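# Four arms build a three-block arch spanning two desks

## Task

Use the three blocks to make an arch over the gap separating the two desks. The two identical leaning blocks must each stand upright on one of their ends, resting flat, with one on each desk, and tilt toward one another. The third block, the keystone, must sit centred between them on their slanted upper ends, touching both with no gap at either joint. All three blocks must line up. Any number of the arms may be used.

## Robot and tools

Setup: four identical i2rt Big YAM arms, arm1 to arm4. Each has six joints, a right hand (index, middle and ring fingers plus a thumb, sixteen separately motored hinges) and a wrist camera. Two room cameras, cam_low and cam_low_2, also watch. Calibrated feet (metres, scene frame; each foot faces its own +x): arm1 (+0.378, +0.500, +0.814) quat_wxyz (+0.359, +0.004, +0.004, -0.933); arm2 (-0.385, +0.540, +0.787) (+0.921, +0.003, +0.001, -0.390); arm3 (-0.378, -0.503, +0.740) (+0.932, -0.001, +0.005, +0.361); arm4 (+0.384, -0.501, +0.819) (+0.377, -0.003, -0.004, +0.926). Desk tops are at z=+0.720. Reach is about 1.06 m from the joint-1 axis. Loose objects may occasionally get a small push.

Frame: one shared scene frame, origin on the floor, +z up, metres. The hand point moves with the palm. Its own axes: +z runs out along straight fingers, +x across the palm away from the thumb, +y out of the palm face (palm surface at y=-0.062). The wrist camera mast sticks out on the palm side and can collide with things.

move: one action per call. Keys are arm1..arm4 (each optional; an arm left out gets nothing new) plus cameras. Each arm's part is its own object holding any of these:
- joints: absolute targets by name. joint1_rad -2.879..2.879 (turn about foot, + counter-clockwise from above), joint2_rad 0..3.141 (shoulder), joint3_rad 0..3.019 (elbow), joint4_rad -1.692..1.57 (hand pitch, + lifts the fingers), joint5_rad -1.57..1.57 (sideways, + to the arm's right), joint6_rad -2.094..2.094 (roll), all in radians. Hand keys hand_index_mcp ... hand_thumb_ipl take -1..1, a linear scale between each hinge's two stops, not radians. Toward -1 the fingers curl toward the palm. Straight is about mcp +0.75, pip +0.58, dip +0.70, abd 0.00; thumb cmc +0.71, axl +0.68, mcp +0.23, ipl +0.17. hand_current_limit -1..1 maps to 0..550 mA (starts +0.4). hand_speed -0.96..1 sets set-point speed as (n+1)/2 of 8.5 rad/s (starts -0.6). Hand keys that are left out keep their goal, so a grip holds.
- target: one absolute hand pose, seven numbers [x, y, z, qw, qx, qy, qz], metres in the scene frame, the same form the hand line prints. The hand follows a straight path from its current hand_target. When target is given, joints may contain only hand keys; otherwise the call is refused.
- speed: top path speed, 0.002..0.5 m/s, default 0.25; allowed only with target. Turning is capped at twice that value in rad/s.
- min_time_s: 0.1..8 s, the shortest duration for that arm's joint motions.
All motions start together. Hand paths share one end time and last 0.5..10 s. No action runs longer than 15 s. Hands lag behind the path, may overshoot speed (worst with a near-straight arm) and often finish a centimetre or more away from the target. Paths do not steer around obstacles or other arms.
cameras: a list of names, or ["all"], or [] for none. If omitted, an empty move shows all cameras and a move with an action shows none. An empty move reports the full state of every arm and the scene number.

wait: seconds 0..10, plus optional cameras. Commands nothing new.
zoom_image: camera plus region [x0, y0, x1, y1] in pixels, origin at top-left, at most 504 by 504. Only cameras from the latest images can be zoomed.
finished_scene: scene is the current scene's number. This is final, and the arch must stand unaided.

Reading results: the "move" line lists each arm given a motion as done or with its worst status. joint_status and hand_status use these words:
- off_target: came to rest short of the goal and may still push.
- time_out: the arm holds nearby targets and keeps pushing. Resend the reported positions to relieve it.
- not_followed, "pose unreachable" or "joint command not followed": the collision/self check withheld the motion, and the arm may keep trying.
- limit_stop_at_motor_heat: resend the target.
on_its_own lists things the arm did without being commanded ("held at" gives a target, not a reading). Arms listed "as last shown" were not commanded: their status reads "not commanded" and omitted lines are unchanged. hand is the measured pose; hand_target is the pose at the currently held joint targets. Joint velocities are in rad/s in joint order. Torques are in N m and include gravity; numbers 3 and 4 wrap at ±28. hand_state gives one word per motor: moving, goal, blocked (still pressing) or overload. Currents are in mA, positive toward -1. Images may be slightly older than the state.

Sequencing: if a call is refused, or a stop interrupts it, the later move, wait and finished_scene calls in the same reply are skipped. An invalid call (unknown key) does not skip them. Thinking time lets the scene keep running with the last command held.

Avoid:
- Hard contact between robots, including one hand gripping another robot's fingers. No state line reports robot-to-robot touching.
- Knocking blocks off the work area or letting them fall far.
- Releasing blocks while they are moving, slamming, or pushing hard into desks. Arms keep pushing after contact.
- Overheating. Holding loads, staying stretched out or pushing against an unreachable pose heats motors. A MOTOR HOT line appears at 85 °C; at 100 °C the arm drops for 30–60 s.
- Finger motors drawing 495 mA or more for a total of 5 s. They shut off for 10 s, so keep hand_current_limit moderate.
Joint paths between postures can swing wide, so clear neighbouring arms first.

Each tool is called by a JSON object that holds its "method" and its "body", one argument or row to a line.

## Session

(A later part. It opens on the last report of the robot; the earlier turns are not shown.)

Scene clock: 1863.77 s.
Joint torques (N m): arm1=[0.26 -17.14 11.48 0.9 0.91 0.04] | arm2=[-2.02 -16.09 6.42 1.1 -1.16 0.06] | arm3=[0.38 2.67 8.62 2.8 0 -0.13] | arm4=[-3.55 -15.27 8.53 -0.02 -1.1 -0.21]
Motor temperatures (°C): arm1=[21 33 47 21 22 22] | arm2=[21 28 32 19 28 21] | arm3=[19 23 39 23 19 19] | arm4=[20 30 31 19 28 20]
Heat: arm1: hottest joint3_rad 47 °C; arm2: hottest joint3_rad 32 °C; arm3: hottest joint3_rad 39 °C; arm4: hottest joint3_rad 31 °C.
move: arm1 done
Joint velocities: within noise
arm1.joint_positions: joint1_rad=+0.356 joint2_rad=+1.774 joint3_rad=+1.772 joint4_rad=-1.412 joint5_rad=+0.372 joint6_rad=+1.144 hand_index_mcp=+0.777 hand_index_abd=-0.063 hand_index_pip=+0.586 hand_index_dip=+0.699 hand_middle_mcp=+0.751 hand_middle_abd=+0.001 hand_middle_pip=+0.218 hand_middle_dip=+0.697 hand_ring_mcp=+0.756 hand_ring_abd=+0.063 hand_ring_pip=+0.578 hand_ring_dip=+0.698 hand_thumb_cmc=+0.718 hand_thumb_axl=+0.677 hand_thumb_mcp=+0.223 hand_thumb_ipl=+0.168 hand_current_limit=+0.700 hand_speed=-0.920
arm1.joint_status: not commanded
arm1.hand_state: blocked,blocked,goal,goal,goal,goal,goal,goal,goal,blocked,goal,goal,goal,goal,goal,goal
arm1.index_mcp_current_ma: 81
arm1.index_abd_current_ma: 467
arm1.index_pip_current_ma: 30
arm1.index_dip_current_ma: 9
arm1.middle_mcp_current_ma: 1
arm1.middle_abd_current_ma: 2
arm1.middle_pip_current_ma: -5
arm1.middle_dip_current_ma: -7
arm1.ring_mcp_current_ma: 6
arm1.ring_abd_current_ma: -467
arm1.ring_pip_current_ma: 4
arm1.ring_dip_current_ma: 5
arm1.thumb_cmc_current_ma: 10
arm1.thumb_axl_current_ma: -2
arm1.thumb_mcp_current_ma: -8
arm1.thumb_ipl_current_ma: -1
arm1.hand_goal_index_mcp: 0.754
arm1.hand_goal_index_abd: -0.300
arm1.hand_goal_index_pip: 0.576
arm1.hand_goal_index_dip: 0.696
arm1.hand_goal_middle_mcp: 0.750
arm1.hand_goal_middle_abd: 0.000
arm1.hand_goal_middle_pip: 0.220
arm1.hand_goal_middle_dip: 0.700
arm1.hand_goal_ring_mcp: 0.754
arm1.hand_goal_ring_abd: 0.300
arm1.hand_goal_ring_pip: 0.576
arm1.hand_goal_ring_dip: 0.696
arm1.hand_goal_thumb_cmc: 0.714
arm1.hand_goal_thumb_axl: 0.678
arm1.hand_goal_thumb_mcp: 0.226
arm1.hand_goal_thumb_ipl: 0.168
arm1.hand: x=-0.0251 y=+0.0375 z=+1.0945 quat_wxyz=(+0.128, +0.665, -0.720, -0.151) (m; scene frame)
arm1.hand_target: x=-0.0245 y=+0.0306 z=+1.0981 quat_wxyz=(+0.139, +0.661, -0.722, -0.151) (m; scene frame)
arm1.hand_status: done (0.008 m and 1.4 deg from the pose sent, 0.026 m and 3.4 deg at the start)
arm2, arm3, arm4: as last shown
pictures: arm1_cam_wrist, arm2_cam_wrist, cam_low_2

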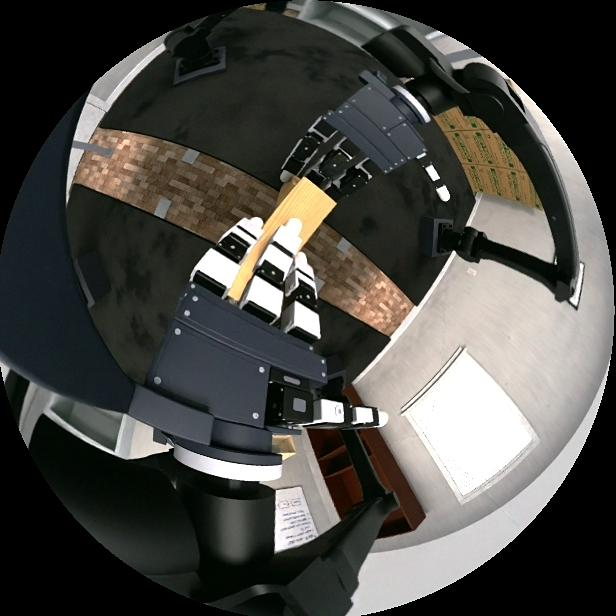

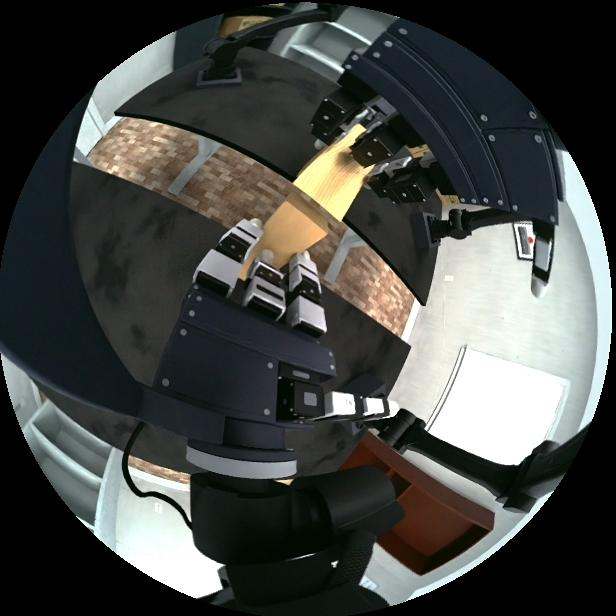

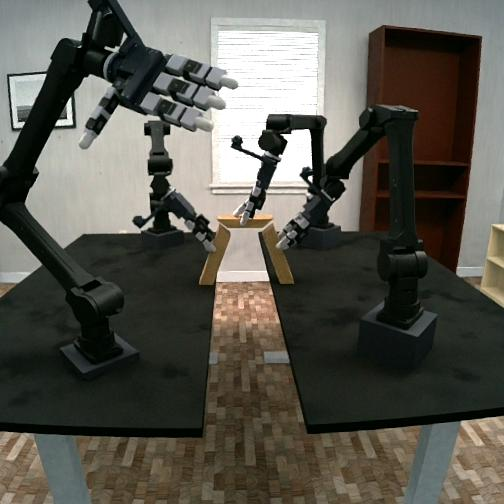

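{"method": "move", "body": {
  "arm1": {"target": [-0.0235, 0.027, 1.086, 0.1387, 0.6612, -0.7216, -0.1514], "speed": 0.06},
  "cameras": ["cam_low_2", "arm1_cam_wrist", "arm2_cam_wrist"]
}}

{"method": "zoom_image", "body": {
  "camera": "cam_low_2",
  "region": [200, 190, 300, 290]
}}

{"method": "zoom_image", "body": {
  "camera": "arm2_cam_wrist",
  "region": [270, 180, 350, 260]
}}

{"method": "zoom_image", "body": {
  "camera": "arm1_cam_wrist",
  "region": [270, 160, 350, 240]
}}

Scene clock: 1910.63 s.
Joint torques (N m): arm1=[0.38 -17.73 11.37 0.8 0.95 0.07] | arm2=[-2.08 -16.26 6.49 1.14 -1.17 0.04] | arm3=[0.26 2.67 8.59 2.81 0 -0.13] | arm4=[-3.43 -15.21 8.55 -0.02 -1.1 -0.21]
Motor temperatures (°C): arm1=[21 33 47 21 23 22] | arm2=[21 28 32 19 28 21] | arm3=[19 23 39 23 19 19] | arm4=[20 30 31 19 28 20]
Heat: arm1: hottest joint3_rad 47 °C; arm2: hottest joint3_rad 32 °C; arm3: hottest joint3_rad 39 °C; arm4: hottest joint3_rad 31 °C.
move: arm1 done
Joint velocities: within noise
arm1.joint_positions: joint1_rad=+0.359 joint2_rad=+1.781 joint3_rad=+1.753 joint4_rad=-1.386 joint5_rad=+0.372 joint6_rad=+1.148 hand_index_mcp=+0.777 hand_index_abd=-0.063 hand_index_pip=+0.586 hand_index_dip=+0.699 hand_middle_mcp=+0.751 hand_middle_abd=+0.001 hand_middle_pip=+0.218 hand_middle_dip=+0.697 hand_ring_mcp=+0.756 hand_ring_abd=+0.063 hand_ring_pip=+0.578 hand_ring_dip=+0.698 hand_thumb_cmc=+0.718 hand_thumb_axl=+0.677 hand_thumb_mcp=+0.223 hand_thumb_ipl=+0.168 hand_current_limit=+0.700 hand_speed=-0.920
arm1.joint_status: not commanded
arm1.hand_state: blocked,blocked,goal,goal,goal,goal,goal,goal,goal,blocked,goal,goal,goal,goal,goal,goal
arm1.index_mcp_current_ma: 81
arm1.index_abd_current_ma: 468
arm1.index_pip_current_ma: 30
arm1.index_dip_current_ma: 9
arm1.middle_mcp_current_ma: 1
arm1.middle_abd_current_ma: 2
arm1.middle_pip_current_ma: -5
arm1.middle_dip_current_ma: -7
arm1.ring_mcp_current_ma: 6
arm1.ring_abd_current_ma: -467
arm1.ring_pip_current_ma: 4
arm1.ring_dip_current_ma: 5
arm1.thumb_cmc_current_ma: 10
arm1.thumb_axl_current_ma: -2
arm1.thumb_mcp_current_ma: -8
arm1.thumb_ipl_current_ma: -1
arm1.hand_goal_index_mcp: 0.754
arm1.hand_goal_index_abd: -0.300
arm1.hand_goal_index_pip: 0.576
arm1.hand_goal_index_dip: 0.696
arm1.hand_goal_middle_mcp: 0.750
arm1.hand_goal_middle_abd: 0.000
arm1.hand_goal_middle_pip: 0.220
arm1.hand_goal_middle_dip: 0.700
arm1.hand_goal_ring_mcp: 0.754
arm1.hand_goal_ring_abd: 0.300
arm1.hand_goal_ring_pip: 0.576
arm1.hand_goal_ring_dip: 0.696
arm1.hand_goal_thumb_cmc: 0.714
arm1.hand_goal_thumb_axl: 0.678
arm1.hand_goal_thumb_mcp: 0.226
arm1.hand_goal_thumb_ipl: 0.168
arm1.hand: x=-0.0246 y=+0.0347 z=+1.0835 quat_wxyz=(+0.128, +0.664, -0.721, -0.151) (m; scene frame)
arm1.hand_target: x=-0.0234 y=+0.0270 z=+1.0861 quat_wxyz=(+0.139, +0.661, -0.722, -0.151) (m; scene frame)
arm1.hand_status: done (0.008 m and 1.3 deg from the pose sent, 0.013 m and 1.4 deg at the start)
arm2, arm3, arm4: as last shown
arm4.index_abd_current_ma: 489
pictures: arm1_cam_wrist, arm2_cam_wrist, cam_low_2

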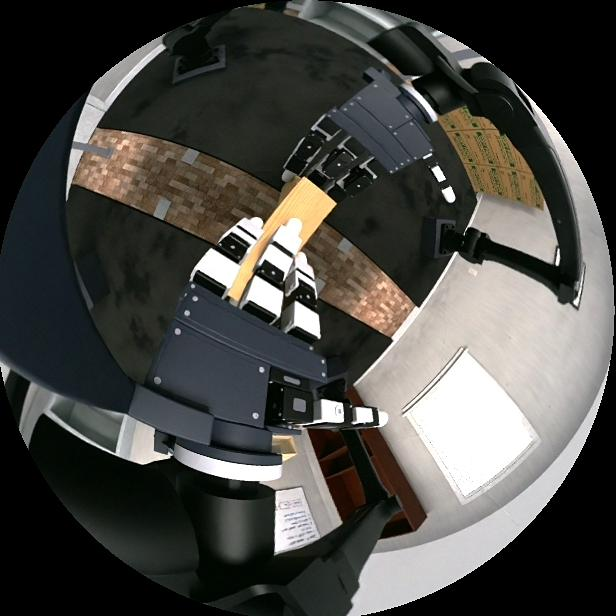

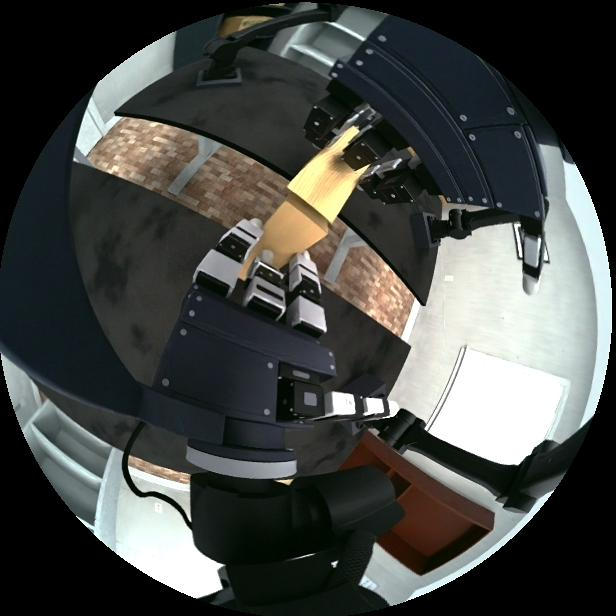

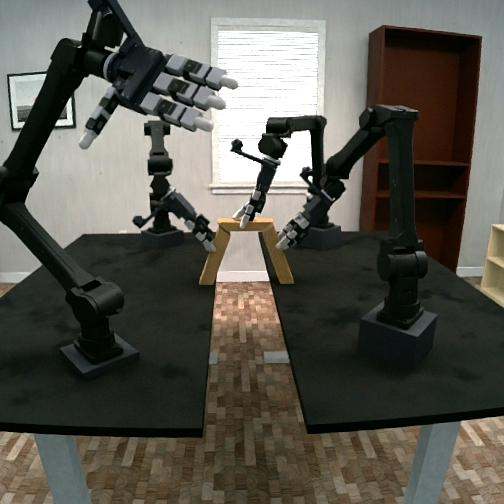

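Scaled by 5.040.

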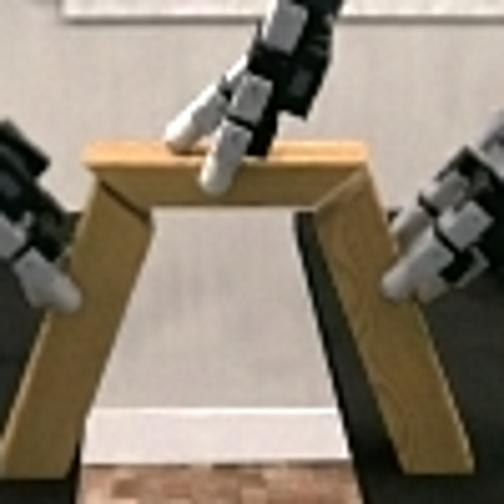

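Scaled by 6.300 from the camera's 616x616 image, which has a finer 880x880 frame.

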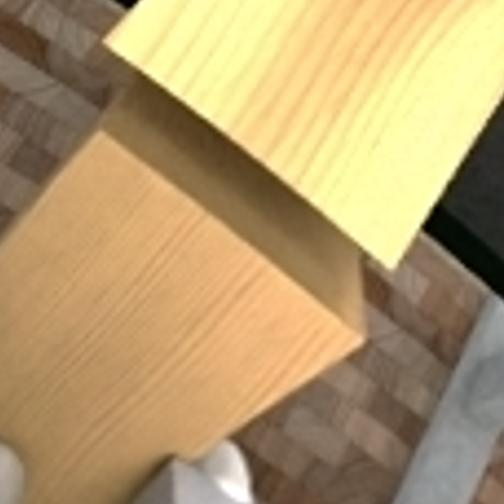

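Scaled by 6.300 from the camera's 616x616 image, which has a finer 880x880 frame.

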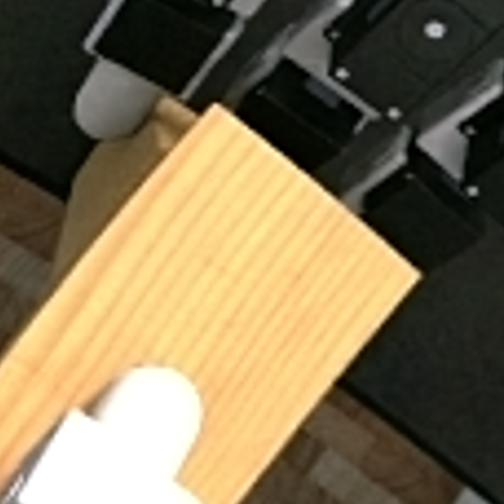

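{"method": "move", "body": {
  "arm1": {"target": [-0.025, 0.022, 1.145, 0.1420, 0.6768, -0.7070, -0.1483], "speed": 0.07}
}}

{"method": "move", "body": {
  "arm1": {"target": [-0.0245, 0.0255, 1.098, 0.1420, 0.6768, -0.7070, -0.1483], "speed": 0.06}
}}

{"method": "move", "body": {
  "arm1": {"target": [-0.0235, 0.0262, 1.087, 0.1420, 0.6768, -0.7070, -0.1483], "speed": 0.05},
  "cameras": ["cam_low_2", "arm1_cam_wrist", "arm2_cam_wrist"]
}}

{"method": "zoom_image", "body": {
  "camera": "cam_low_2",
  "region": [200, 190, 300, 290]
}}

{"method": "zoom_image", "body": {
  "camera": "arm2_cam_wrist",
  "region": [270, 180, 350, 260]
}}

{"method": "zoom_image", "body": {
  "camera": "arm1_cam_wrist",
  "region": [270, 160, 350, 240]
}}

Scene clock: 2051.37 s.
Joint torques (N m): arm1=[0.26 -17.49 16.38 0.1 0.67 -0.2] | arm2=[-2.02 -16.09 6.5 1.13 -1.16 0.05] | arm3=[0.38 2.67 8.59 2.81 0 -0.13] | arm4=[-3.6 -15.21 8.54 0.01 -1.09 -0.22]
Motor temperatures (°C): arm1=[21 31 51 21 23 22] | arm2=[21 28 32 19 28 21] | arm3=[19 23 39 23 19 19] | arm4=[20 30 31 19 28 20]
Heat: arm1: hottest joint3_rad 51 °C; arm2: hottest joint3_rad 32 °C; arm3: hottest joint3_rad 39 °C; arm4: hottest joint3_rad 31 °C.
move: arm1 off_target
Joint velocities: within noise
arm1.joint_positions: joint1_rad=+0.359 joint2_rad=+1.781 joint3_rad=+1.839 joint4_rad=-1.502 joint5_rad=+0.372 joint6_rad=+1.124 hand_index_mcp=+0.777 hand_index_abd=-0.063 hand_index_pip=+0.586 hand_index_dip=+0.699 hand_middle_mcp=+0.751 hand_middle_abd=+0.001 hand_middle_pip=+0.218 hand_middle_dip=+0.697 hand_ring_mcp=+0.756 hand_ring_abd=+0.063 hand_ring_pip=+0.578 hand_ring_dip=+0.698 hand_thumb_cmc=+0.718 hand_thumb_axl=+0.677 hand_thumb_mcp=+0.223 hand_thumb_ipl=+0.168 hand_current_limit=+0.700 hand_speed=-0.920
arm1.joint_status: not commanded
arm1.hand_state: blocked,blocked,goal,goal,goal,goal,goal,goal,goal,blocked,goal,goal,goal,goal,goal,goal
arm1.index_mcp_current_ma: 81
arm1.index_abd_current_ma: 467
arm1.index_pip_current_ma: 30
arm1.index_dip_current_ma: 9
arm1.middle_mcp_current_ma: 1
arm1.middle_abd_current_ma: 2
arm1.middle_pip_current_ma: -5
arm1.middle_dip_current_ma: -7
arm1.ring_mcp_current_ma: 6
arm1.ring_abd_current_ma: -467
arm1.ring_pip_current_ma: 4
arm1.ring_dip_current_ma: 5
arm1.thumb_cmc_current_ma: 10
arm1.thumb_axl_current_ma: -2
arm1.thumb_mcp_current_ma: -8
arm1.thumb_ipl_current_ma: -1
arm1.hand_goal_index_mcp: 0.754
arm1.hand_goal_index_abd: -0.300
arm1.hand_goal_index_pip: 0.576
arm1.hand_goal_index_dip: 0.696
arm1.hand_goal_middle_mcp: 0.750
arm1.hand_goal_middle_abd: 0.000
arm1.hand_goal_middle_pip: 0.220
arm1.hand_goal_middle_dip: 0.700
arm1.hand_goal_ring_mcp: 0.754
arm1.hand_goal_ring_abd: 0.300
arm1.hand_goal_ring_pip: 0.576
arm1.hand_goal_ring_dip: 0.696
arm1.hand_goal_thumb_cmc: 0.714
arm1.hand_goal_thumb_axl: 0.678
arm1.hand_goal_thumb_mcp: 0.226
arm1.hand_goal_thumb_ipl: 0.168
arm1.hand: x=-0.0225 y=+0.0380 z=+1.1155 quat_wxyz=(+0.113, +0.675, -0.712, -0.157) (m; scene frame)
arm1.hand_target: x=-0.0238 y=+0.0239 z=+1.1448 quat_wxyz=(+0.142, +0.677, -0.707, -0.148) (m; scene frame)
arm1.hand_status: off_target (0.034 m and 3.5 deg from the pose sent, 0.063 m and 2.7 deg at the start)
arm2, arm3, arm4: as last shown
arm4.index_abd_current_ma: 490
pictures: none

Scene clock: 2052.83 s.
Joint torques (N m): arm1=[0.09 -18.49 11.44 0.95 0.67 -0.22] | arm2=[-1.96 -16.26 6.46 1.17 -1.16 0.04] | arm3=[0.32 2.73 8.59 2.81 0 -0.13] | arm4=[-3.49 -15.33 8.54 -0.03 -1.1 -0.21]
Motor temperatures (°C): arm1=[21 31 51 21 23 22] | arm2=[21 28 32 19 28 21] | arm3=[19 23 39 23 19 19] | arm4=[20 30 31 19 28 20]
Heat: arm1: hottest joint3_rad 51 °C; arm2: hottest joint3_rad 32 °C; arm3: hottest joint3_rad 39 °C; arm4: hottest joint3_rad 31 °C.
move: arm1 off_target
Joint velocities: within noise
arm1.joint_positions: joint1_rad=+0.359 joint2_rad=+1.781 joint3_rad=+1.760 joint4_rad=-1.392 joint5_rad=+0.371 joint6_rad=+1.123 hand_index_mcp=+0.777 hand_index_abd=-0.063 hand_index_pip=+0.586 hand_index_dip=+0.699 hand_middle_mcp=+0.751 hand_middle_abd=+0.001 hand_middle_pip=+0.218 hand_middle_dip=+0.697 hand_ring_mcp=+0.756 hand_ring_abd=+0.063 hand_ring_pip=+0.578 hand_ring_dip=+0.698 hand_thumb_cmc=+0.718 hand_thumb_axl=+0.677 hand_thumb_mcp=+0.223 hand_thumb_ipl=+0.168 hand_current_limit=+0.700 hand_speed=-0.920
arm1.joint_status: not commanded
arm1.hand_state: blocked,blocked,goal,goal,goal,goal,goal,goal,goal,blocked,goal,goal,goal,goal,goal,goal
arm1.index_mcp_current_ma: 81
arm1.index_abd_current_ma: 468
arm1.index_pip_current_ma: 30
arm1.index_dip_current_ma: 9
arm1.middle_mcp_current_ma: 1
arm1.middle_abd_current_ma: 2
arm1.middle_pip_current_ma: -5
arm1.middle_dip_current_ma: -7
arm1.ring_mcp_current_ma: 6
arm1.ring_abd_current_ma: -467
arm1.ring_pip_current_ma: 4
arm1.ring_dip_current_ma: 5
arm1.thumb_cmc_current_ma: 10
arm1.thumb_axl_current_ma: -2
arm1.thumb_mcp_current_ma: -8
arm1.thumb_ipl_current_ma: -1
arm1.hand_goal_index_mcp: 0.754
arm1.hand_goal_index_abd: -0.300
arm1.hand_goal_index_pip: 0.576
arm1.hand_goal_index_dip: 0.696
arm1.hand_goal_middle_mcp: 0.750
arm1.hand_goal_middle_abd: 0.000
arm1.hand_goal_middle_pip: 0.220
arm1.hand_goal_middle_dip: 0.700
arm1.hand_goal_ring_mcp: 0.754
arm1.hand_goal_ring_abd: 0.300
arm1.hand_goal_ring_pip: 0.576
arm1.hand_goal_ring_dip: 0.696
arm1.hand_goal_thumb_cmc: 0.714
arm1.hand_goal_thumb_axl: 0.678
arm1.hand_goal_thumb_mcp: 0.226
arm1.hand_goal_thumb_ipl: 0.168
arm1.hand: x=-0.0253 y=+0.0322 z=+1.0863 quat_wxyz=(+0.127, +0.674, -0.712, -0.152) (m; scene frame)
arm1.hand_target: x=-0.0244 y=+0.0257 z=+1.0981 quat_wxyz=(+0.142, +0.677, -0.707, -0.148) (m; scene frame)
arm1.hand_status: off_target (0.013 m and 1.9 deg from the pose sent, 0.022 m and 3.5 deg at the start)
arm2, arm3, arm4: as last shown
pictures: none

Scene clock: 2053.87 s.
Joint torques (N m): arm1=[0.21 -18.67 11.17 1.01 0.64 -0.23] | arm2=[-2.14 -16.09 6.48 1.16 -1.16 0.05] | arm3=[0.38 2.73 8.61 2.81 0 -0.13] | arm4=[-3.55 -15.27 8.54 0.01 -1.1 -0.22]
Motor temperatures (°C): arm1=[21 31 51 21 23 22] | arm2=[21 28 32 19 28 21] | arm3=[19 23 39 23 19 19] | arm4=[20 30 31 19 28 20]
Heat: arm1: hottest joint3_rad 51 °C; arm2: hottest joint3_rad 32 °C; arm3: hottest joint3_rad 39 °C; arm4: hottest joint3_rad 31 °C.
move: arm1 off_target
Joint velocities: within noise
arm1.joint_positions: joint1_rad=+0.359 joint2_rad=+1.781 joint3_rad=+1.731 joint4_rad=-1.363 joint5_rad=+0.371 joint6_rad=+1.123 hand_index_mcp=+0.777 hand_index_abd=-0.063 hand_index_pip=+0.586 hand_index_dip=+0.699 hand_middle_mcp=+0.751 hand_middle_abd=+0.001 hand_middle_pip=+0.218 hand_middle_dip=+0.697 hand_ring_mcp=+0.756 hand_ring_abd=+0.063 hand_ring_pip=+0.578 hand_ring_dip=+0.698 hand_thumb_cmc=+0.718 hand_thumb_axl=+0.677 hand_thumb_mcp=+0.223 hand_thumb_ipl=+0.168 hand_current_limit=+0.700 hand_speed=-0.920
arm1.joint_status: not commanded
arm1.hand_state: blocked,blocked,goal,goal,goal,goal,goal,goal,goal,blocked,goal,goal,goal,goal,goal,goal
arm1.index_mcp_current_ma: 81
arm1.index_abd_current_ma: 468
arm1.index_pip_current_ma: 30
arm1.index_dip_current_ma: 9
arm1.middle_mcp_current_ma: 2
arm1.middle_abd_current_ma: 1
arm1.middle_pip_current_ma: -6
arm1.middle_dip_current_ma: -7
arm1.ring_mcp_current_ma: 6
arm1.ring_abd_current_ma: -467
arm1.ring_pip_current_ma: 4
arm1.ring_dip_current_ma: 5
arm1.thumb_cmc_current_ma: 10
arm1.thumb_axl_current_ma: -2
arm1.thumb_mcp_current_ma: -8
arm1.thumb_ipl_current_ma: -1
arm1.hand_goal_index_mcp: 0.754
arm1.hand_goal_index_abd: -0.300
arm1.hand_goal_index_pip: 0.576
arm1.hand_goal_index_dip: 0.696
arm1.hand_goal_middle_mcp: 0.750
arm1.hand_goal_middle_abd: 0.000
arm1.hand_goal_middle_pip: 0.220
arm1.hand_goal_middle_dip: 0.700
arm1.hand_goal_ring_mcp: 0.754
arm1.hand_goal_ring_abd: 0.300
arm1.hand_goal_ring_pip: 0.576
arm1.hand_goal_ring_dip: 0.696
arm1.hand_goal_thumb_cmc: 0.714
arm1.hand_goal_thumb_axl: 0.678
arm1.hand_goal_thumb_mcp: 0.226
arm1.hand_goal_thumb_ipl: 0.168
arm1.hand: x=-0.0249 y=+0.0324 z=+1.0753 quat_wxyz=(+0.127, +0.674, -0.712, -0.152) (m; scene frame)
arm1.hand_target: x=-0.0234 y=+0.0264 z=+1.0870 quat_wxyz=(+0.142, +0.677, -0.707, -0.148) (m; scene frame)
arm1.hand_status: off_target (0.013 m and 1.9 deg from the pose sent, 0.006 m and 1.9 deg at the start)
arm2, arm3, arm4: as last shown
arm2.joint_positions: joint1_rad=-0.608 joint2_rad=+1.749 joint3_rad=+1.426 joint4_rad=-1.095 joint5_rad=-0.707 joint6_rad=+1.780 hand_index_mcp=+0.745 hand_index_abd=-0.050 hand_index_pip=+0.574 hand_index_dip=+0.695 hand_middle_mcp=+0.899 hand_middle_abd=+0.004 hand_middle_pip=+0.113 hand_middle_dip=+0.677 hand_ring_mcp=+0.753 hand_ring_abd=+0.084 hand_ring_pip=+0.577 hand_ring_dip=+0.696 hand_thumb_cmc=+0.710 hand_thumb_axl=+0.677 hand_thumb_mcp=+0.224 hand_thumb_ipl=+0.168 hand_current_limit=+0.780 hand_speed=-0.900
arm2.hand: x=-0.2491 y=+0.0370 z=+0.8942 quat_wxyz=(-0.247, +0.664, -0.659, +0.252) (m; scene frame)
pictures: arm1_cam_wrist, arm2_cam_wrist, cam_low_2

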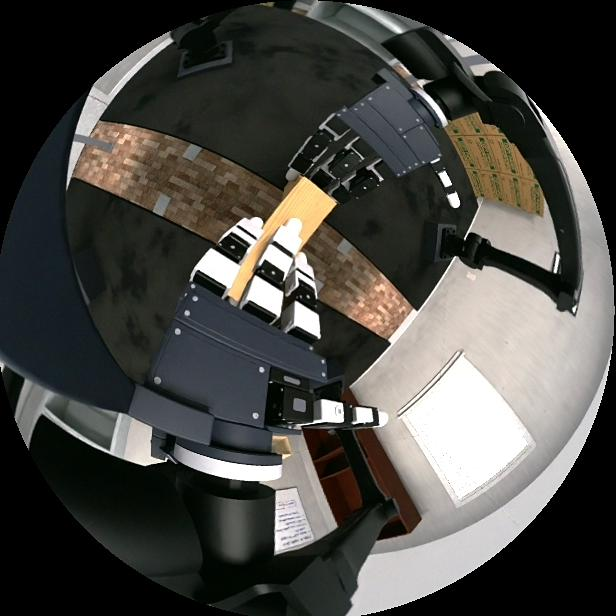

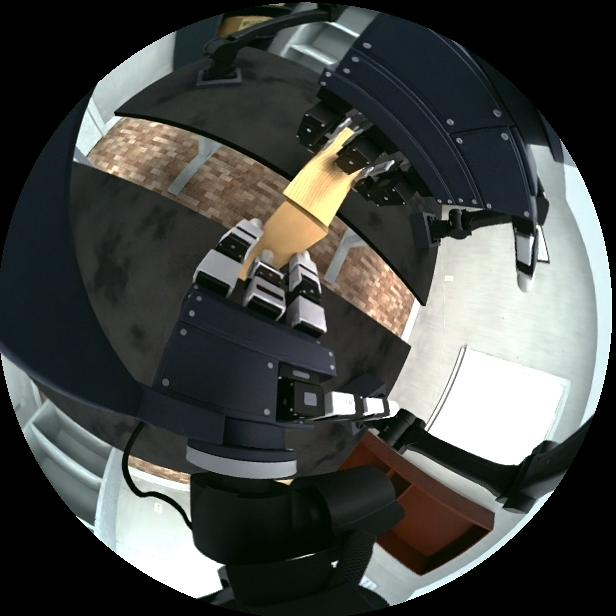

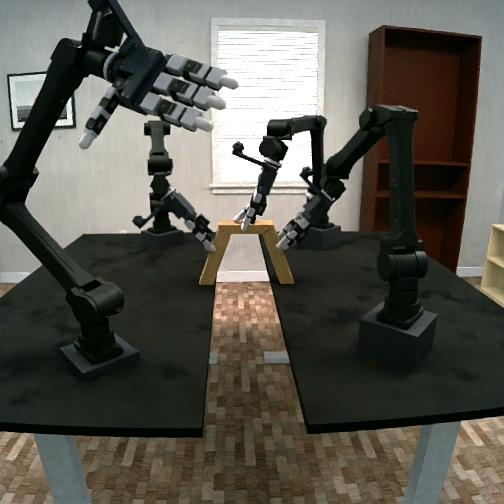

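Scaled by 5.040.

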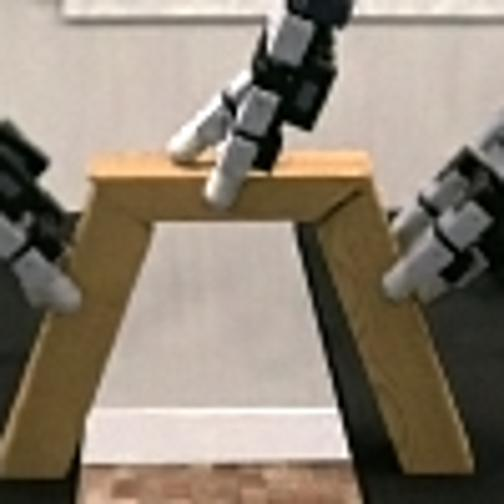

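Scaled by 6.300 from the camera's 616x616 image, which has a finer 880x880 frame.

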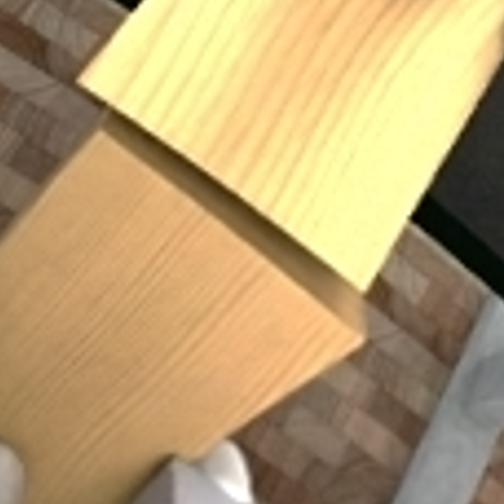

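Scaled by 6.300 from the camera's 616x616 image, which has a finer 880x880 frame.

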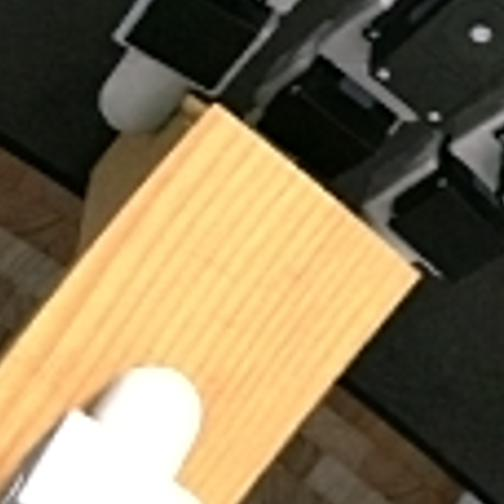

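{"method": "move", "body": {
  "arm1": {"target": [-0.021, 0.024, 1.14, 0.1445, 0.6890, -0.6951, -0.1458], "speed": 0.07}
}}

{"method": "move", "body": {
  "arm1": {"target": [-0.0205, 0.0255, 1.098, 0.1445, 0.6890, -0.6951, -0.1458], "speed": 0.06}
}}

{"method": "move", "body": {
  "arm1": {"target": [-0.020, 0.0260, 1.088, 0.1445, 0.6890, -0.6951, -0.1458], "speed": 0.05},
  "cameras": ["cam_low_2", "arm1_cam_wrist", "arm2_cam_wrist"]
}}

{"method": "zoom_image", "body": {
  "camera": "cam_low_2",
  "region": [200, 190, 300, 290]
}}

{"method": "zoom_image", "body": {
  "camera": "arm2_cam_wrist",
  "region": [270, 180, 350, 260]
}}

{"method": "zoom_image", "body": {
  "camera": "arm1_cam_wrist",
  "region": [270, 160, 350, 240]
}}

Scene clock: 2092.90 s.
Joint torques (N m): arm1=[0.09 -21.01 16.38 0.2 0.63 -0.19] | arm2=[-2.08 -16.15 6.46 1.18 -1.16 0.03] | arm3=[0.32 2.67 8.61 2.81 0 -0.13] | arm4=[-3.55 -15.27 8.53 -0.01 -1.1 -0.22]
Motor temperatures (°C): arm1=[21 32 50 21 23 22] | arm2=[21 28 32 19 28 21] | arm3=[19 23 39 23 19 19] | arm4=[20 30 31 19 28 20]
Heat: arm1: hottest joint3_rad 50 °C; arm2: hottest joint3_rad 32 °C; arm3: hottest joint3_rad 39 °C; arm4: hottest joint3_rad 31 °C.
move: arm1 off_target
Joint velocities: within noise
arm1.joint_positions: joint1_rad=+0.360 joint2_rad=+1.781 joint3_rad=+1.781 joint4_rad=-1.463 joint5_rad=+0.366 joint6_rad=+1.090 hand_index_mcp=+0.777 hand_index_abd=-0.063 hand_index_pip=+0.586 hand_index_dip=+0.700 hand_middle_mcp=+0.751 hand_middle_abd=+0.001 hand_middle_pip=+0.218 hand_middle_dip=+0.697 hand_ring_mcp=+0.756 hand_ring_abd=+0.063 hand_ring_pip=+0.577 hand_ring_dip=+0.698 hand_thumb_cmc=+0.718 hand_thumb_axl=+0.677 hand_thumb_mcp=+0.223 hand_thumb_ipl=+0.168 hand_current_limit=+0.700 hand_speed=-0.920
arm1.joint_status: not commanded
arm1.hand_state: blocked,blocked,goal,goal,goal,goal,goal,goal,goal,blocked,goal,goal,goal,goal,goal,goal
arm1.index_mcp_current_ma: 81
arm1.index_abd_current_ma: 468
arm1.index_pip_current_ma: 30
arm1.index_dip_current_ma: 9
arm1.middle_mcp_current_ma: 2
arm1.middle_abd_current_ma: 1
arm1.middle_pip_current_ma: -4
arm1.middle_dip_current_ma: -6
arm1.ring_mcp_current_ma: 4
arm1.ring_abd_current_ma: -467
arm1.ring_pip_current_ma: 3
arm1.ring_dip_current_ma: 5
arm1.thumb_cmc_current_ma: 10
arm1.thumb_axl_current_ma: -2
arm1.thumb_mcp_current_ma: -8
arm1.thumb_ipl_current_ma: -1
arm1.hand_goal_index_mcp: 0.754
arm1.hand_goal_index_abd: -0.300
arm1.hand_goal_index_pip: 0.576
arm1.hand_goal_index_dip: 0.696
arm1.hand_goal_middle_mcp: 0.750
arm1.hand_goal_middle_abd: 0.000
arm1.hand_goal_middle_pip: 0.220
arm1.hand_goal_middle_dip: 0.700
arm1.hand_goal_ring_mcp: 0.754
arm1.hand_goal_ring_abd: 0.300
arm1.hand_goal_ring_pip: 0.576
arm1.hand_goal_ring_dip: 0.696
arm1.hand_goal_thumb_cmc: 0.714
arm1.hand_goal_thumb_axl: 0.678
arm1.hand_goal_thumb_mcp: 0.226
arm1.hand_goal_thumb_ipl: 0.168
arm1.hand: x=-0.0206 y=+0.0372 z=+1.0918 quat_wxyz=(+0.101, +0.690, -0.699, -0.159) (m; scene frame)
arm1.hand_target: x=-0.0194 y=+0.0269 z=+1.1395 quat_wxyz=(+0.145, +0.689, -0.695, -0.146) (m; scene frame)
arm1.hand_status: off_target (0.050 m and 5.3 deg from the pose sent, 0.065 m and 3.4 deg at the start)
arm2, arm3, arm4: as last shown
arm2.index_abd_current_ma: 489
arm4.hand_target: x=+0.1520 y=+0.0420 z=+1.0101 quat_wxyz=(-0.259, -0.658, +0.648, +0.282) (m; scene frame)
pictures: none

Scene clock: 2094.30 s.
Joint torques (N m): arm1=[1.26 -20.78 11.34 0.92 0.64 -0.22] | arm2=[-2.2 -16.21 6.48 1.2 -1.17 0.05] | arm3=[0.38 2.67 8.59 2.81 0 -0.13] | arm4=[-3.55 -15.27 8.55 -0.02 -1.1 -0.21]
Motor temperatures (°C): arm1=[21 32 50 21 23 22] | arm2=[21 28 32 19 28 21] | arm3=[19 23 39 23 19 19] | arm4=[20 30 31 19 28 20]
Heat: arm1: hottest joint3_rad 50 °C; arm2: hottest joint3_rad 32 °C; arm3: hottest joint3_rad 39 °C; arm4: hottest joint3_rad 31 °C.
move: arm1 off_target
Joint velocities: within noise
arm1.joint_positions: joint1_rad=+0.360 joint2_rad=+1.781 joint3_rad=+1.729 joint4_rad=-1.371 joint5_rad=+0.365 joint6_rad=+1.090 hand_index_mcp=+0.777 hand_index_abd=-0.063 hand_index_pip=+0.586 hand_index_dip=+0.700 hand_middle_mcp=+0.751 hand_middle_abd=+0.001 hand_middle_pip=+0.218 hand_middle_dip=+0.697 hand_ring_mcp=+0.756 hand_ring_abd=+0.063 hand_ring_pip=+0.577 hand_ring_dip=+0.698 hand_thumb_cmc=+0.718 hand_thumb_axl=+0.677 hand_thumb_mcp=+0.223 hand_thumb_ipl=+0.168 hand_current_limit=+0.700 hand_speed=-0.920
arm1.joint_status: not commanded
arm1.hand_state: blocked,blocked,goal,goal,goal,goal,goal,goal,goal,blocked,goal,goal,goal,goal,goal,goal
arm1.index_mcp_current_ma: 81
arm1.index_abd_current_ma: 467
arm1.index_pip_current_ma: 30
arm1.index_dip_current_ma: 9
arm1.middle_mcp_current_ma: 2
arm1.middle_abd_current_ma: 1
arm1.middle_pip_current_ma: -4
arm1.middle_dip_current_ma: -6
arm1.ring_mcp_current_ma: 4
arm1.ring_abd_current_ma: -467
arm1.ring_pip_current_ma: 3
arm1.ring_dip_current_ma: 5
arm1.thumb_cmc_current_ma: 10
arm1.thumb_axl_current_ma: -2
arm1.thumb_mcp_current_ma: -8
arm1.thumb_ipl_current_ma: -1
arm1.hand_goal_index_mcp: 0.754
arm1.hand_goal_index_abd: -0.300
arm1.hand_goal_index_pip: 0.576
arm1.hand_goal_index_dip: 0.696
arm1.hand_goal_middle_mcp: 0.750
arm1.hand_goal_middle_abd: 0.000
arm1.hand_goal_middle_pip: 0.220
arm1.hand_goal_middle_dip: 0.700
arm1.hand_goal_ring_mcp: 0.754
arm1.hand_goal_ring_abd: 0.300
arm1.hand_goal_ring_pip: 0.576
arm1.hand_goal_ring_dip: 0.696
arm1.hand_goal_thumb_cmc: 0.714
arm1.hand_goal_thumb_axl: 0.678
arm1.hand_goal_thumb_mcp: 0.226
arm1.hand_goal_thumb_ipl: 0.168
arm1.hand: x=-0.0238 y=+0.0308 z=+1.0734 quat_wxyz=(+0.119, +0.687, -0.700, -0.153) (m; scene frame)
arm1.hand_target: x=-0.0203 y=+0.0260 z=+1.0979 quat_wxyz=(+0.144, +0.689, -0.695, -0.146) (m; scene frame)
arm1.hand_status: off_target (0.025 m and 3.1 deg from the pose sent, 0.013 m and 5.3 deg at the start)
arm2.joint_positions: joint1_rad=-0.608 joint2_rad=+1.749 joint3_rad=+1.426 joint4_rad=-1.095 joint5_rad=-0.707 joint6_rad=+1.780 hand_index_mcp=+0.745 hand_index_abd=-0.050 hand_index_pip=+0.574 hand_index_dip=+0.695 hand_middle_mcp=+0.899 hand_middle_abd=+0.004 hand_middle_pip=+0.113 hand_middle_dip=+0.677 hand_ring_mcp=+0.753 hand_ring_abd=+0.084 hand_ring_pip=+0.577 hand_ring_dip=+0.696 hand_thumb_cmc=+0.710 hand_thumb_axl=+0.677 hand_thumb_mcp=+0.224 hand_thumb_ipl=+0.168 hand_current_limit=+0.780 hand_speed=-0.900
arm2.joint_status: not commanded
arm2.hand_state: goal,blocked,goal,goal,blocked,goal,blocked,blocked,goal,blocked,goal,goal,goal,goal,goal,goal
arm2.index_mcp_current_ma: -5
arm2.index_abd_current_ma: 490
arm2.index_pip_current_ma: 0
arm2.index_dip_current_ma: 0
arm2.middle_mcp_current_ma: -72
arm2.middle_abd_current_ma: 1
arm2.middle_pip_current_ma: -178
arm2.middle_dip_current_ma: -20
arm2.ring_mcp_current_ma: 0
arm2.ring_abd_current_ma: -489
arm2.ring_pip_current_ma: 0
arm2.ring_dip_current_ma: 0
arm2.thumb_cmc_current_ma: -1
arm2.thumb_axl_current_ma: 0
arm2.thumb_mcp_current_ma: -1
arm2.thumb_ipl_current_ma: 0
arm2.hand_goal_index_mcp: 0.754
arm2.hand_goal_index_abd: -0.300
arm2.hand_goal_index_pip: 0.576
arm2.hand_goal_index_dip: 0.696
arm2.hand_goal_middle_mcp: 0.946
arm2.hand_goal_middle_abd: 0.000
arm2.hand_goal_middle_pip: 0.200
arm2.hand_goal_middle_dip: 0.700
arm2.hand_goal_ring_mcp: 0.754
arm2.hand_goal_ring_abd: 0.300
arm2.hand_goal_ring_pip: 0.576
arm2.hand_goal_ring_dip: 0.696
arm2.hand_goal_thumb_cmc: 0.714
arm2.hand_goal_thumb_axl: 0.678
arm2.hand_goal_thumb_mcp: 0.226
arm2.hand_goal_thumb_ipl: 0.168
arm2.hand: x=-0.2491 y=+0.0370 z=+0.8942 quat_wxyz=(-0.247, +0.664, -0.659, +0.252) (m; scene frame)
arm2.hand_target: x=-0.2550 y=+0.0346 z=+0.8989 quat_wxyz=(-0.242, +0.664, -0.658, +0.262) (m; scene frame)
arm2.hand_status: not commanded
arm3.joint_positions: joint1_rad=-1.193 joint2_rad=+0.636 joint3_rad=+1.450 joint4_rad=-1.164 joint5_rad=-0.009 joint6_rad=+1.034 hand_index_mcp=+0.756 hand_index_abd=+0.001 hand_index_pip=+0.577 hand_index_dip=+0.696 hand_middle_mcp=+0.756 hand_middle_abd=+0.001 hand_middle_pip=+0.577 hand_middle_dip=+0.696 hand_ring_mcp=+0.757 hand_ring_abd=+0.001 hand_ring_pip=+0.577 hand_ring_dip=+0.696 hand_thumb_cmc=+0.716 hand_thumb_axl=+0.677 hand_thumb_mcp=+0.226 hand_thumb_ipl=+0.168 hand_current_limit=+0.400 hand_speed=-0.600
arm3.joint_status: not commanded
arm3.hand_state: goal,goal,goal,goal,goal,goal,goal,goal,goal,goal,goal,goal,goal,goal,goal,goal
arm3.index_mcp_current_ma: 5
arm3.index_abd_current_ma: 1
arm3.index_pip_current_ma: 1
arm3.index_dip_current_ma: 0
arm3.middle_mcp_current_ma: 6
arm3.middle_abd_current_ma: 1
arm3.middle_pip_current_ma: 1
arm3.middle_dip_current_ma: 0
arm3.ring_mcp_current_ma: 6
arm3.ring_abd_current_ma: 1
arm3.ring_pip_current_ma: 1
arm3.ring_dip_current_ma: 0
arm3.thumb_cmc_current_ma: 3
arm3.thumb_axl_current_ma: -2
arm3.thumb_mcp_current_ma: 0
arm3.thumb_ipl_current_ma: -1
arm3.hand_goal_index_mcp: 0.754
arm3.hand_goal_index_abd: 0.000
arm3.hand_goal_index_pip: 0.576
arm3.hand_goal_index_dip: 0.696
arm3.hand_goal_middle_mcp: 0.754
arm3.hand_goal_middle_abd: 0.000
arm3.hand_goal_middle_pip: 0.576
arm3.hand_goal_middle_dip: 0.696
arm3.hand_goal_ring_mcp: 0.754
arm3.hand_goal_ring_abd: 0.000
arm3.hand_goal_ring_pip: 0.576
arm3.hand_goal_ring_dip: 0.696
arm3.hand_goal_thumb_cmc: 0.714
arm3.hand_goal_thumb_axl: 0.678
arm3.hand_goal_thumb_mcp: 0.226
arm3.hand_goal_thumb_ipl: 0.168
arm3.hand: x=-0.1744 y=-0.6894 z=+1.3649 quat_wxyz=(+0.272, +0.820, +0.039, +0.503) (m; scene frame)
arm3.hand_target: x=-0.1795 y=-0.6886 z=+1.3787 quat_wxyz=(+0.280, +0.811, +0.036, +0.513) (m; scene frame)
arm3.hand_status: not commanded
arm4.joint_positions: joint1_rad=-0.699 joint2_rad=+1.782 joint3_rad=+1.335 joint4_rad=-1.000 joint5_rad=-0.779 joint6_rad=-1.432 hand_index_mcp=+0.773 hand_index_abd=-0.032 hand_index_pip=+0.585 hand_index_dip=+0.702 hand_middle_mcp=+0.929 hand_middle_abd=-0.006 hand_middle_pip=+0.978 hand_middle_dip=+0.001 hand_ring_mcp=+0.767 hand_ring_abd=+0.092 hand_ring_pip=+0.580 hand_ring_dip=+0.698 hand_thumb_cmc=+0.718 hand_thumb_axl=+0.677 hand_thumb_mcp=+0.224 hand_thumb_ipl=+0.168 hand_current_limit=+0.780 hand_speed=-0.800
arm4.joint_status: not commanded
arm4.hand_state: goal,blocked,goal,goal,blocked,goal,goal,goal,goal,blocked,goal,goal,goal,goal,goal,goal
arm4.index_mcp_current_ma: 74
arm4.index_abd_current_ma: 490
arm4.index_pip_current_ma: 30
arm4.index_dip_current_ma: 19
arm4.middle_mcp_current_ma: 120
arm4.middle_abd_current_ma: -16
arm4.middle_pip_current_ma: 25
arm4.middle_dip_current_ma: 4
arm4.ring_mcp_current_ma: 47
arm4.ring_abd_current_ma: -489
arm4.ring_pip_current_ma: 12
arm4.ring_dip_current_ma: 7
arm4.thumb_cmc_current_ma: 12
arm4.thumb_axl_current_ma: -2
arm4.thumb_mcp_current_ma: -8
arm4.thumb_ipl_current_ma: -1
arm4.hand_goal_index_mcp: 0.754
arm4.hand_goal_index_abd: -0.300
arm4.hand_goal_index_pip: 0.576
arm4.hand_goal_index_dip: 0.696
arm4.hand_goal_middle_mcp: 0.900
arm4.hand_goal_middle_abd: 0.000
arm4.hand_goal_middle_pip: 0.970
arm4.hand_goal_middle_dip: 0.000
arm4.hand_goal_ring_mcp: 0.754
arm4.hand_goal_ring_abd: 0.300
arm4.hand_goal_ring_pip: 0.576
arm4.hand_goal_ring_dip: 0.696
arm4.hand_goal_thumb_cmc: 0.714
arm4.hand_goal_thumb_axl: 0.678
arm4.hand_goal_thumb_mcp: 0.226
arm4.hand_goal_thumb_ipl: 0.168
arm4.hand: x=+0.1485 y=+0.0414 z=+1.0054 quat_wxyz=(-0.258, -0.658, +0.650, +0.278) (m; scene frame)
arm4.hand_target: x=+0.1520 y=+0.0420 z=+1.0101 quat_wxyz=(-0.259, -0.658, +0.648, +0.282) (m; scene frame)
arm4.hand_status: not commanded
pictures: none

Scene clock: 2095.27 s.
Joint torques (N m): arm1=[0.32 -20.13 10.77 0.8 0.66 -0.2] | arm2=[-2.2 -16.38 6.39 1.24 -1.16 0.05] | arm3=[0.32 2.67 8.61 2.81 0 -0.13] | arm4=[-3.55 -15.33 8.55 0.02 -1.09 -0.21]
Motor temperatures (°C): arm1=[21 32 50 21 23 22] | arm2=[21 28 32 19 28 21] | arm3=[19 23 39 23 19 19] | arm4=[20 30 31 19 28 20]
Heat: arm1: hottest joint3_rad 50 °C; arm2: hottest joint3_rad 32 °C; arm3: hottest joint3_rad 39 °C; arm4: hottest joint3_rad 31 °C.
move: arm1 off_target
Joint velocities: within noise
arm1.joint_positions: joint1_rad=+0.362 joint2_rad=+1.778 joint3_rad=+1.712 joint4_rad=-1.345 joint5_rad=+0.365 joint6_rad=+1.090 hand_index_mcp=+0.777 hand_index_abd=-0.063 hand_index_pip=+0.586 hand_index_dip=+0.700 hand_middle_mcp=+0.750 hand_middle_abd=+0.004 hand_middle_pip=+0.214 hand_middle_dip=+0.697 hand_ring_mcp=+0.752 hand_ring_abd=+0.064 hand_ring_pip=+0.575 hand_ring_dip=+0.697 hand_thumb_cmc=+0.718 hand_thumb_axl=+0.677 hand_thumb_mcp=+0.223 hand_thumb_ipl=+0.168 hand_current_limit=+0.700 hand_speed=-0.920
arm1.joint_status: not commanded
arm1.hand_state: blocked,blocked,goal,goal,goal,goal,goal,goal,goal,blocked,goal,goal,goal,goal,goal,goal
arm1.index_mcp_current_ma: 80
arm1.index_abd_current_ma: 467
arm1.index_pip_current_ma: 30
arm1.index_dip_current_ma: 9
arm1.middle_mcp_current_ma: 0
arm1.middle_abd_current_ma: 9
arm1.middle_pip_current_ma: -15
arm1.middle_dip_current_ma: -6
arm1.ring_mcp_current_ma: -5
arm1.ring_abd_current_ma: -467
arm1.ring_pip_current_ma: -2
arm1.ring_dip_current_ma: 2
arm1.thumb_cmc_current_ma: 10
arm1.thumb_axl_current_ma: -2
arm1.thumb_mcp_current_ma: -8
arm1.thumb_ipl_current_ma: -1
arm1.hand_goal_index_mcp: 0.754
arm1.hand_goal_index_abd: -0.300
arm1.hand_goal_index_pip: 0.576
arm1.hand_goal_index_dip: 0.696
arm1.hand_goal_middle_mcp: 0.750
arm1.hand_goal_middle_abd: 0.000
arm1.hand_goal_middle_pip: 0.220
arm1.hand_goal_middle_dip: 0.700
arm1.hand_goal_ring_mcp: 0.754
arm1.hand_goal_ring_abd: 0.300
arm1.hand_goal_ring_pip: 0.576
arm1.hand_goal_ring_dip: 0.696
arm1.hand_goal_thumb_cmc: 0.714
arm1.hand_goal_thumb_axl: 0.678
arm1.hand_goal_thumb_mcp: 0.226
arm1.hand_goal_thumb_ipl: 0.168
arm1.hand: x=-0.0231 y=+0.0291 z=+1.0693 quat_wxyz=(+0.125, +0.687, -0.700, -0.151) (m; scene frame)
arm1.hand_target: x=-0.0200 y=+0.0262 z=+1.0879 quat_wxyz=(+0.144, +0.689, -0.695, -0.146) (m; scene frame)
arm1.hand_status: off_target (0.019 m and 2.4 deg from the pose sent, 0.016 m and 3.1 deg at the start)
arm2, arm3, arm4: as last shown
arm2.joint_positions: joint1_rad=-0.609 joint2_rad=+1.749 joint3_rad=+1.426 joint4_rad=-1.095 joint5_rad=-0.707 joint6_rad=+1.780 hand_index_mcp=+0.745 hand_index_abd=-0.050 hand_index_pip=+0.574 hand_index_dip=+0.695 hand_middle_mcp=+0.899 hand_middle_abd=+0.004 hand_middle_pip=+0.114 hand_middle_dip=+0.677 hand_ring_mcp=+0.753 hand_ring_abd=+0.084 hand_ring_pip=+0.577 hand_ring_dip=+0.696 hand_thumb_cmc=+0.710 hand_thumb_axl=+0.677 hand_thumb_mcp=+0.224 hand_thumb_ipl=+0.168 hand_current_limit=+0.780 hand_speed=-0.900
arm2.index_mcp_current_ma: -4
arm2.index_abd_current_ma: 489
arm2.middle_pip_current_ma: -177
arm2.hand: x=-0.2501 y=+0.0368 z=+0.8942 quat_wxyz=(-0.246, +0.664, -0.660, +0.253) (m; scene frame)
arm2.hand_target: x=-0.2550 y=+0.0346 z=+0.8989 quat_wxyz=(-0.242, +0.663, -0.658, +0.262) (m; scene frame)
arm4.index_abd_current_ma: 489
arm4.hand: x=+0.1485 y=+0.0413 z=+1.0054 quat_wxyz=(-0.258, -0.658, +0.650, +0.278) (m; scene frame)
arm4.hand_target: x=+0.1520 y=+0.0420 z=+1.0101 quat_wxyz=(-0.259, -0.658, +0.649, +0.282) (m; scene frame)
pictures: arm1_cam_wrist, arm2_cam_wrist, cam_low_2

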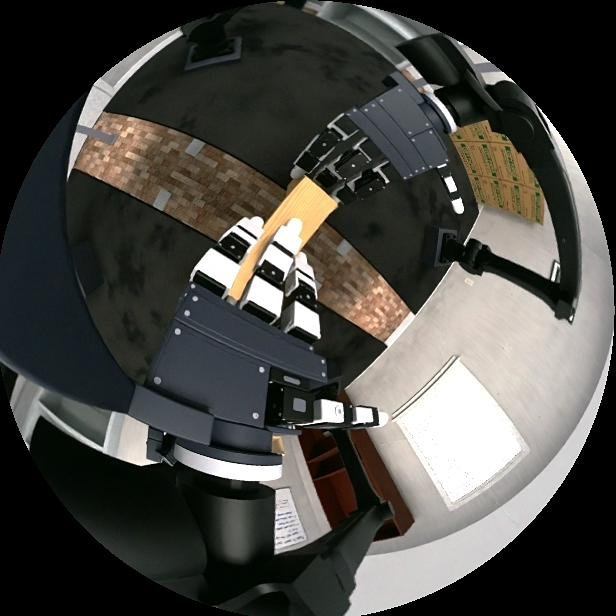

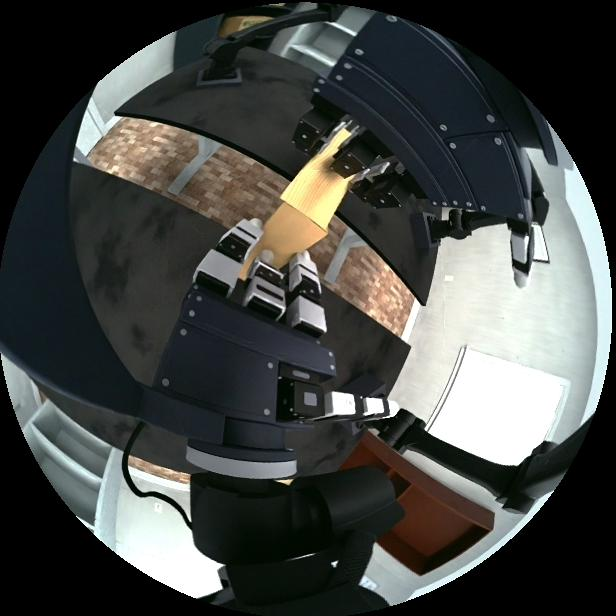

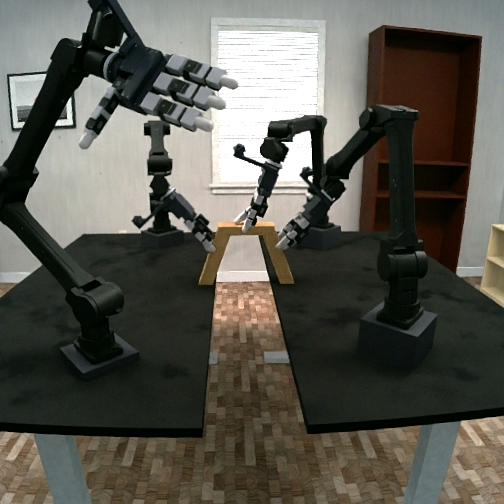

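Scaled by 5.040.

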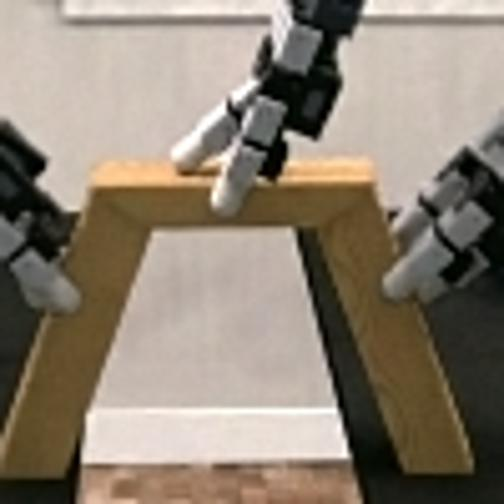

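Scaled by 6.300 from the camera's 616x616 image, which has a finer 880x880 frame.

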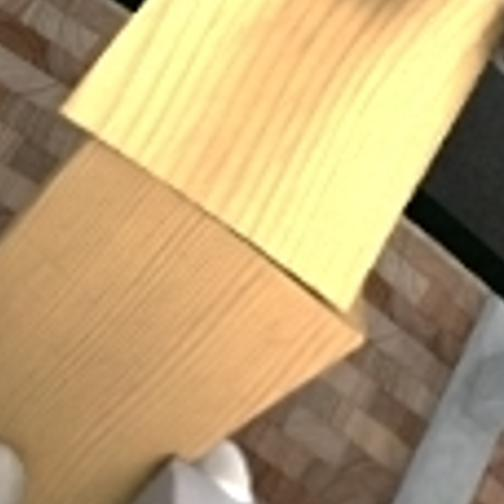

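Scaled by 6.300 from the camera's 616x616 image, which has a finer 880x880 frame.

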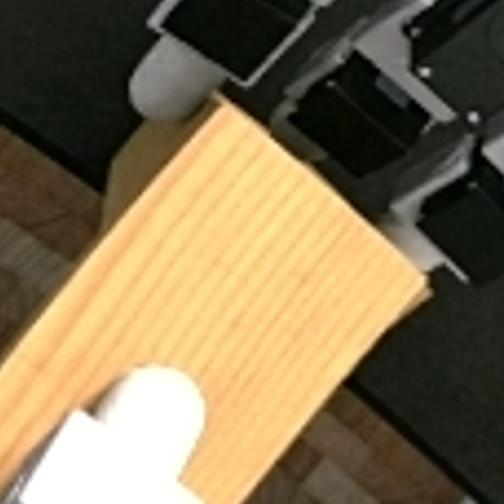

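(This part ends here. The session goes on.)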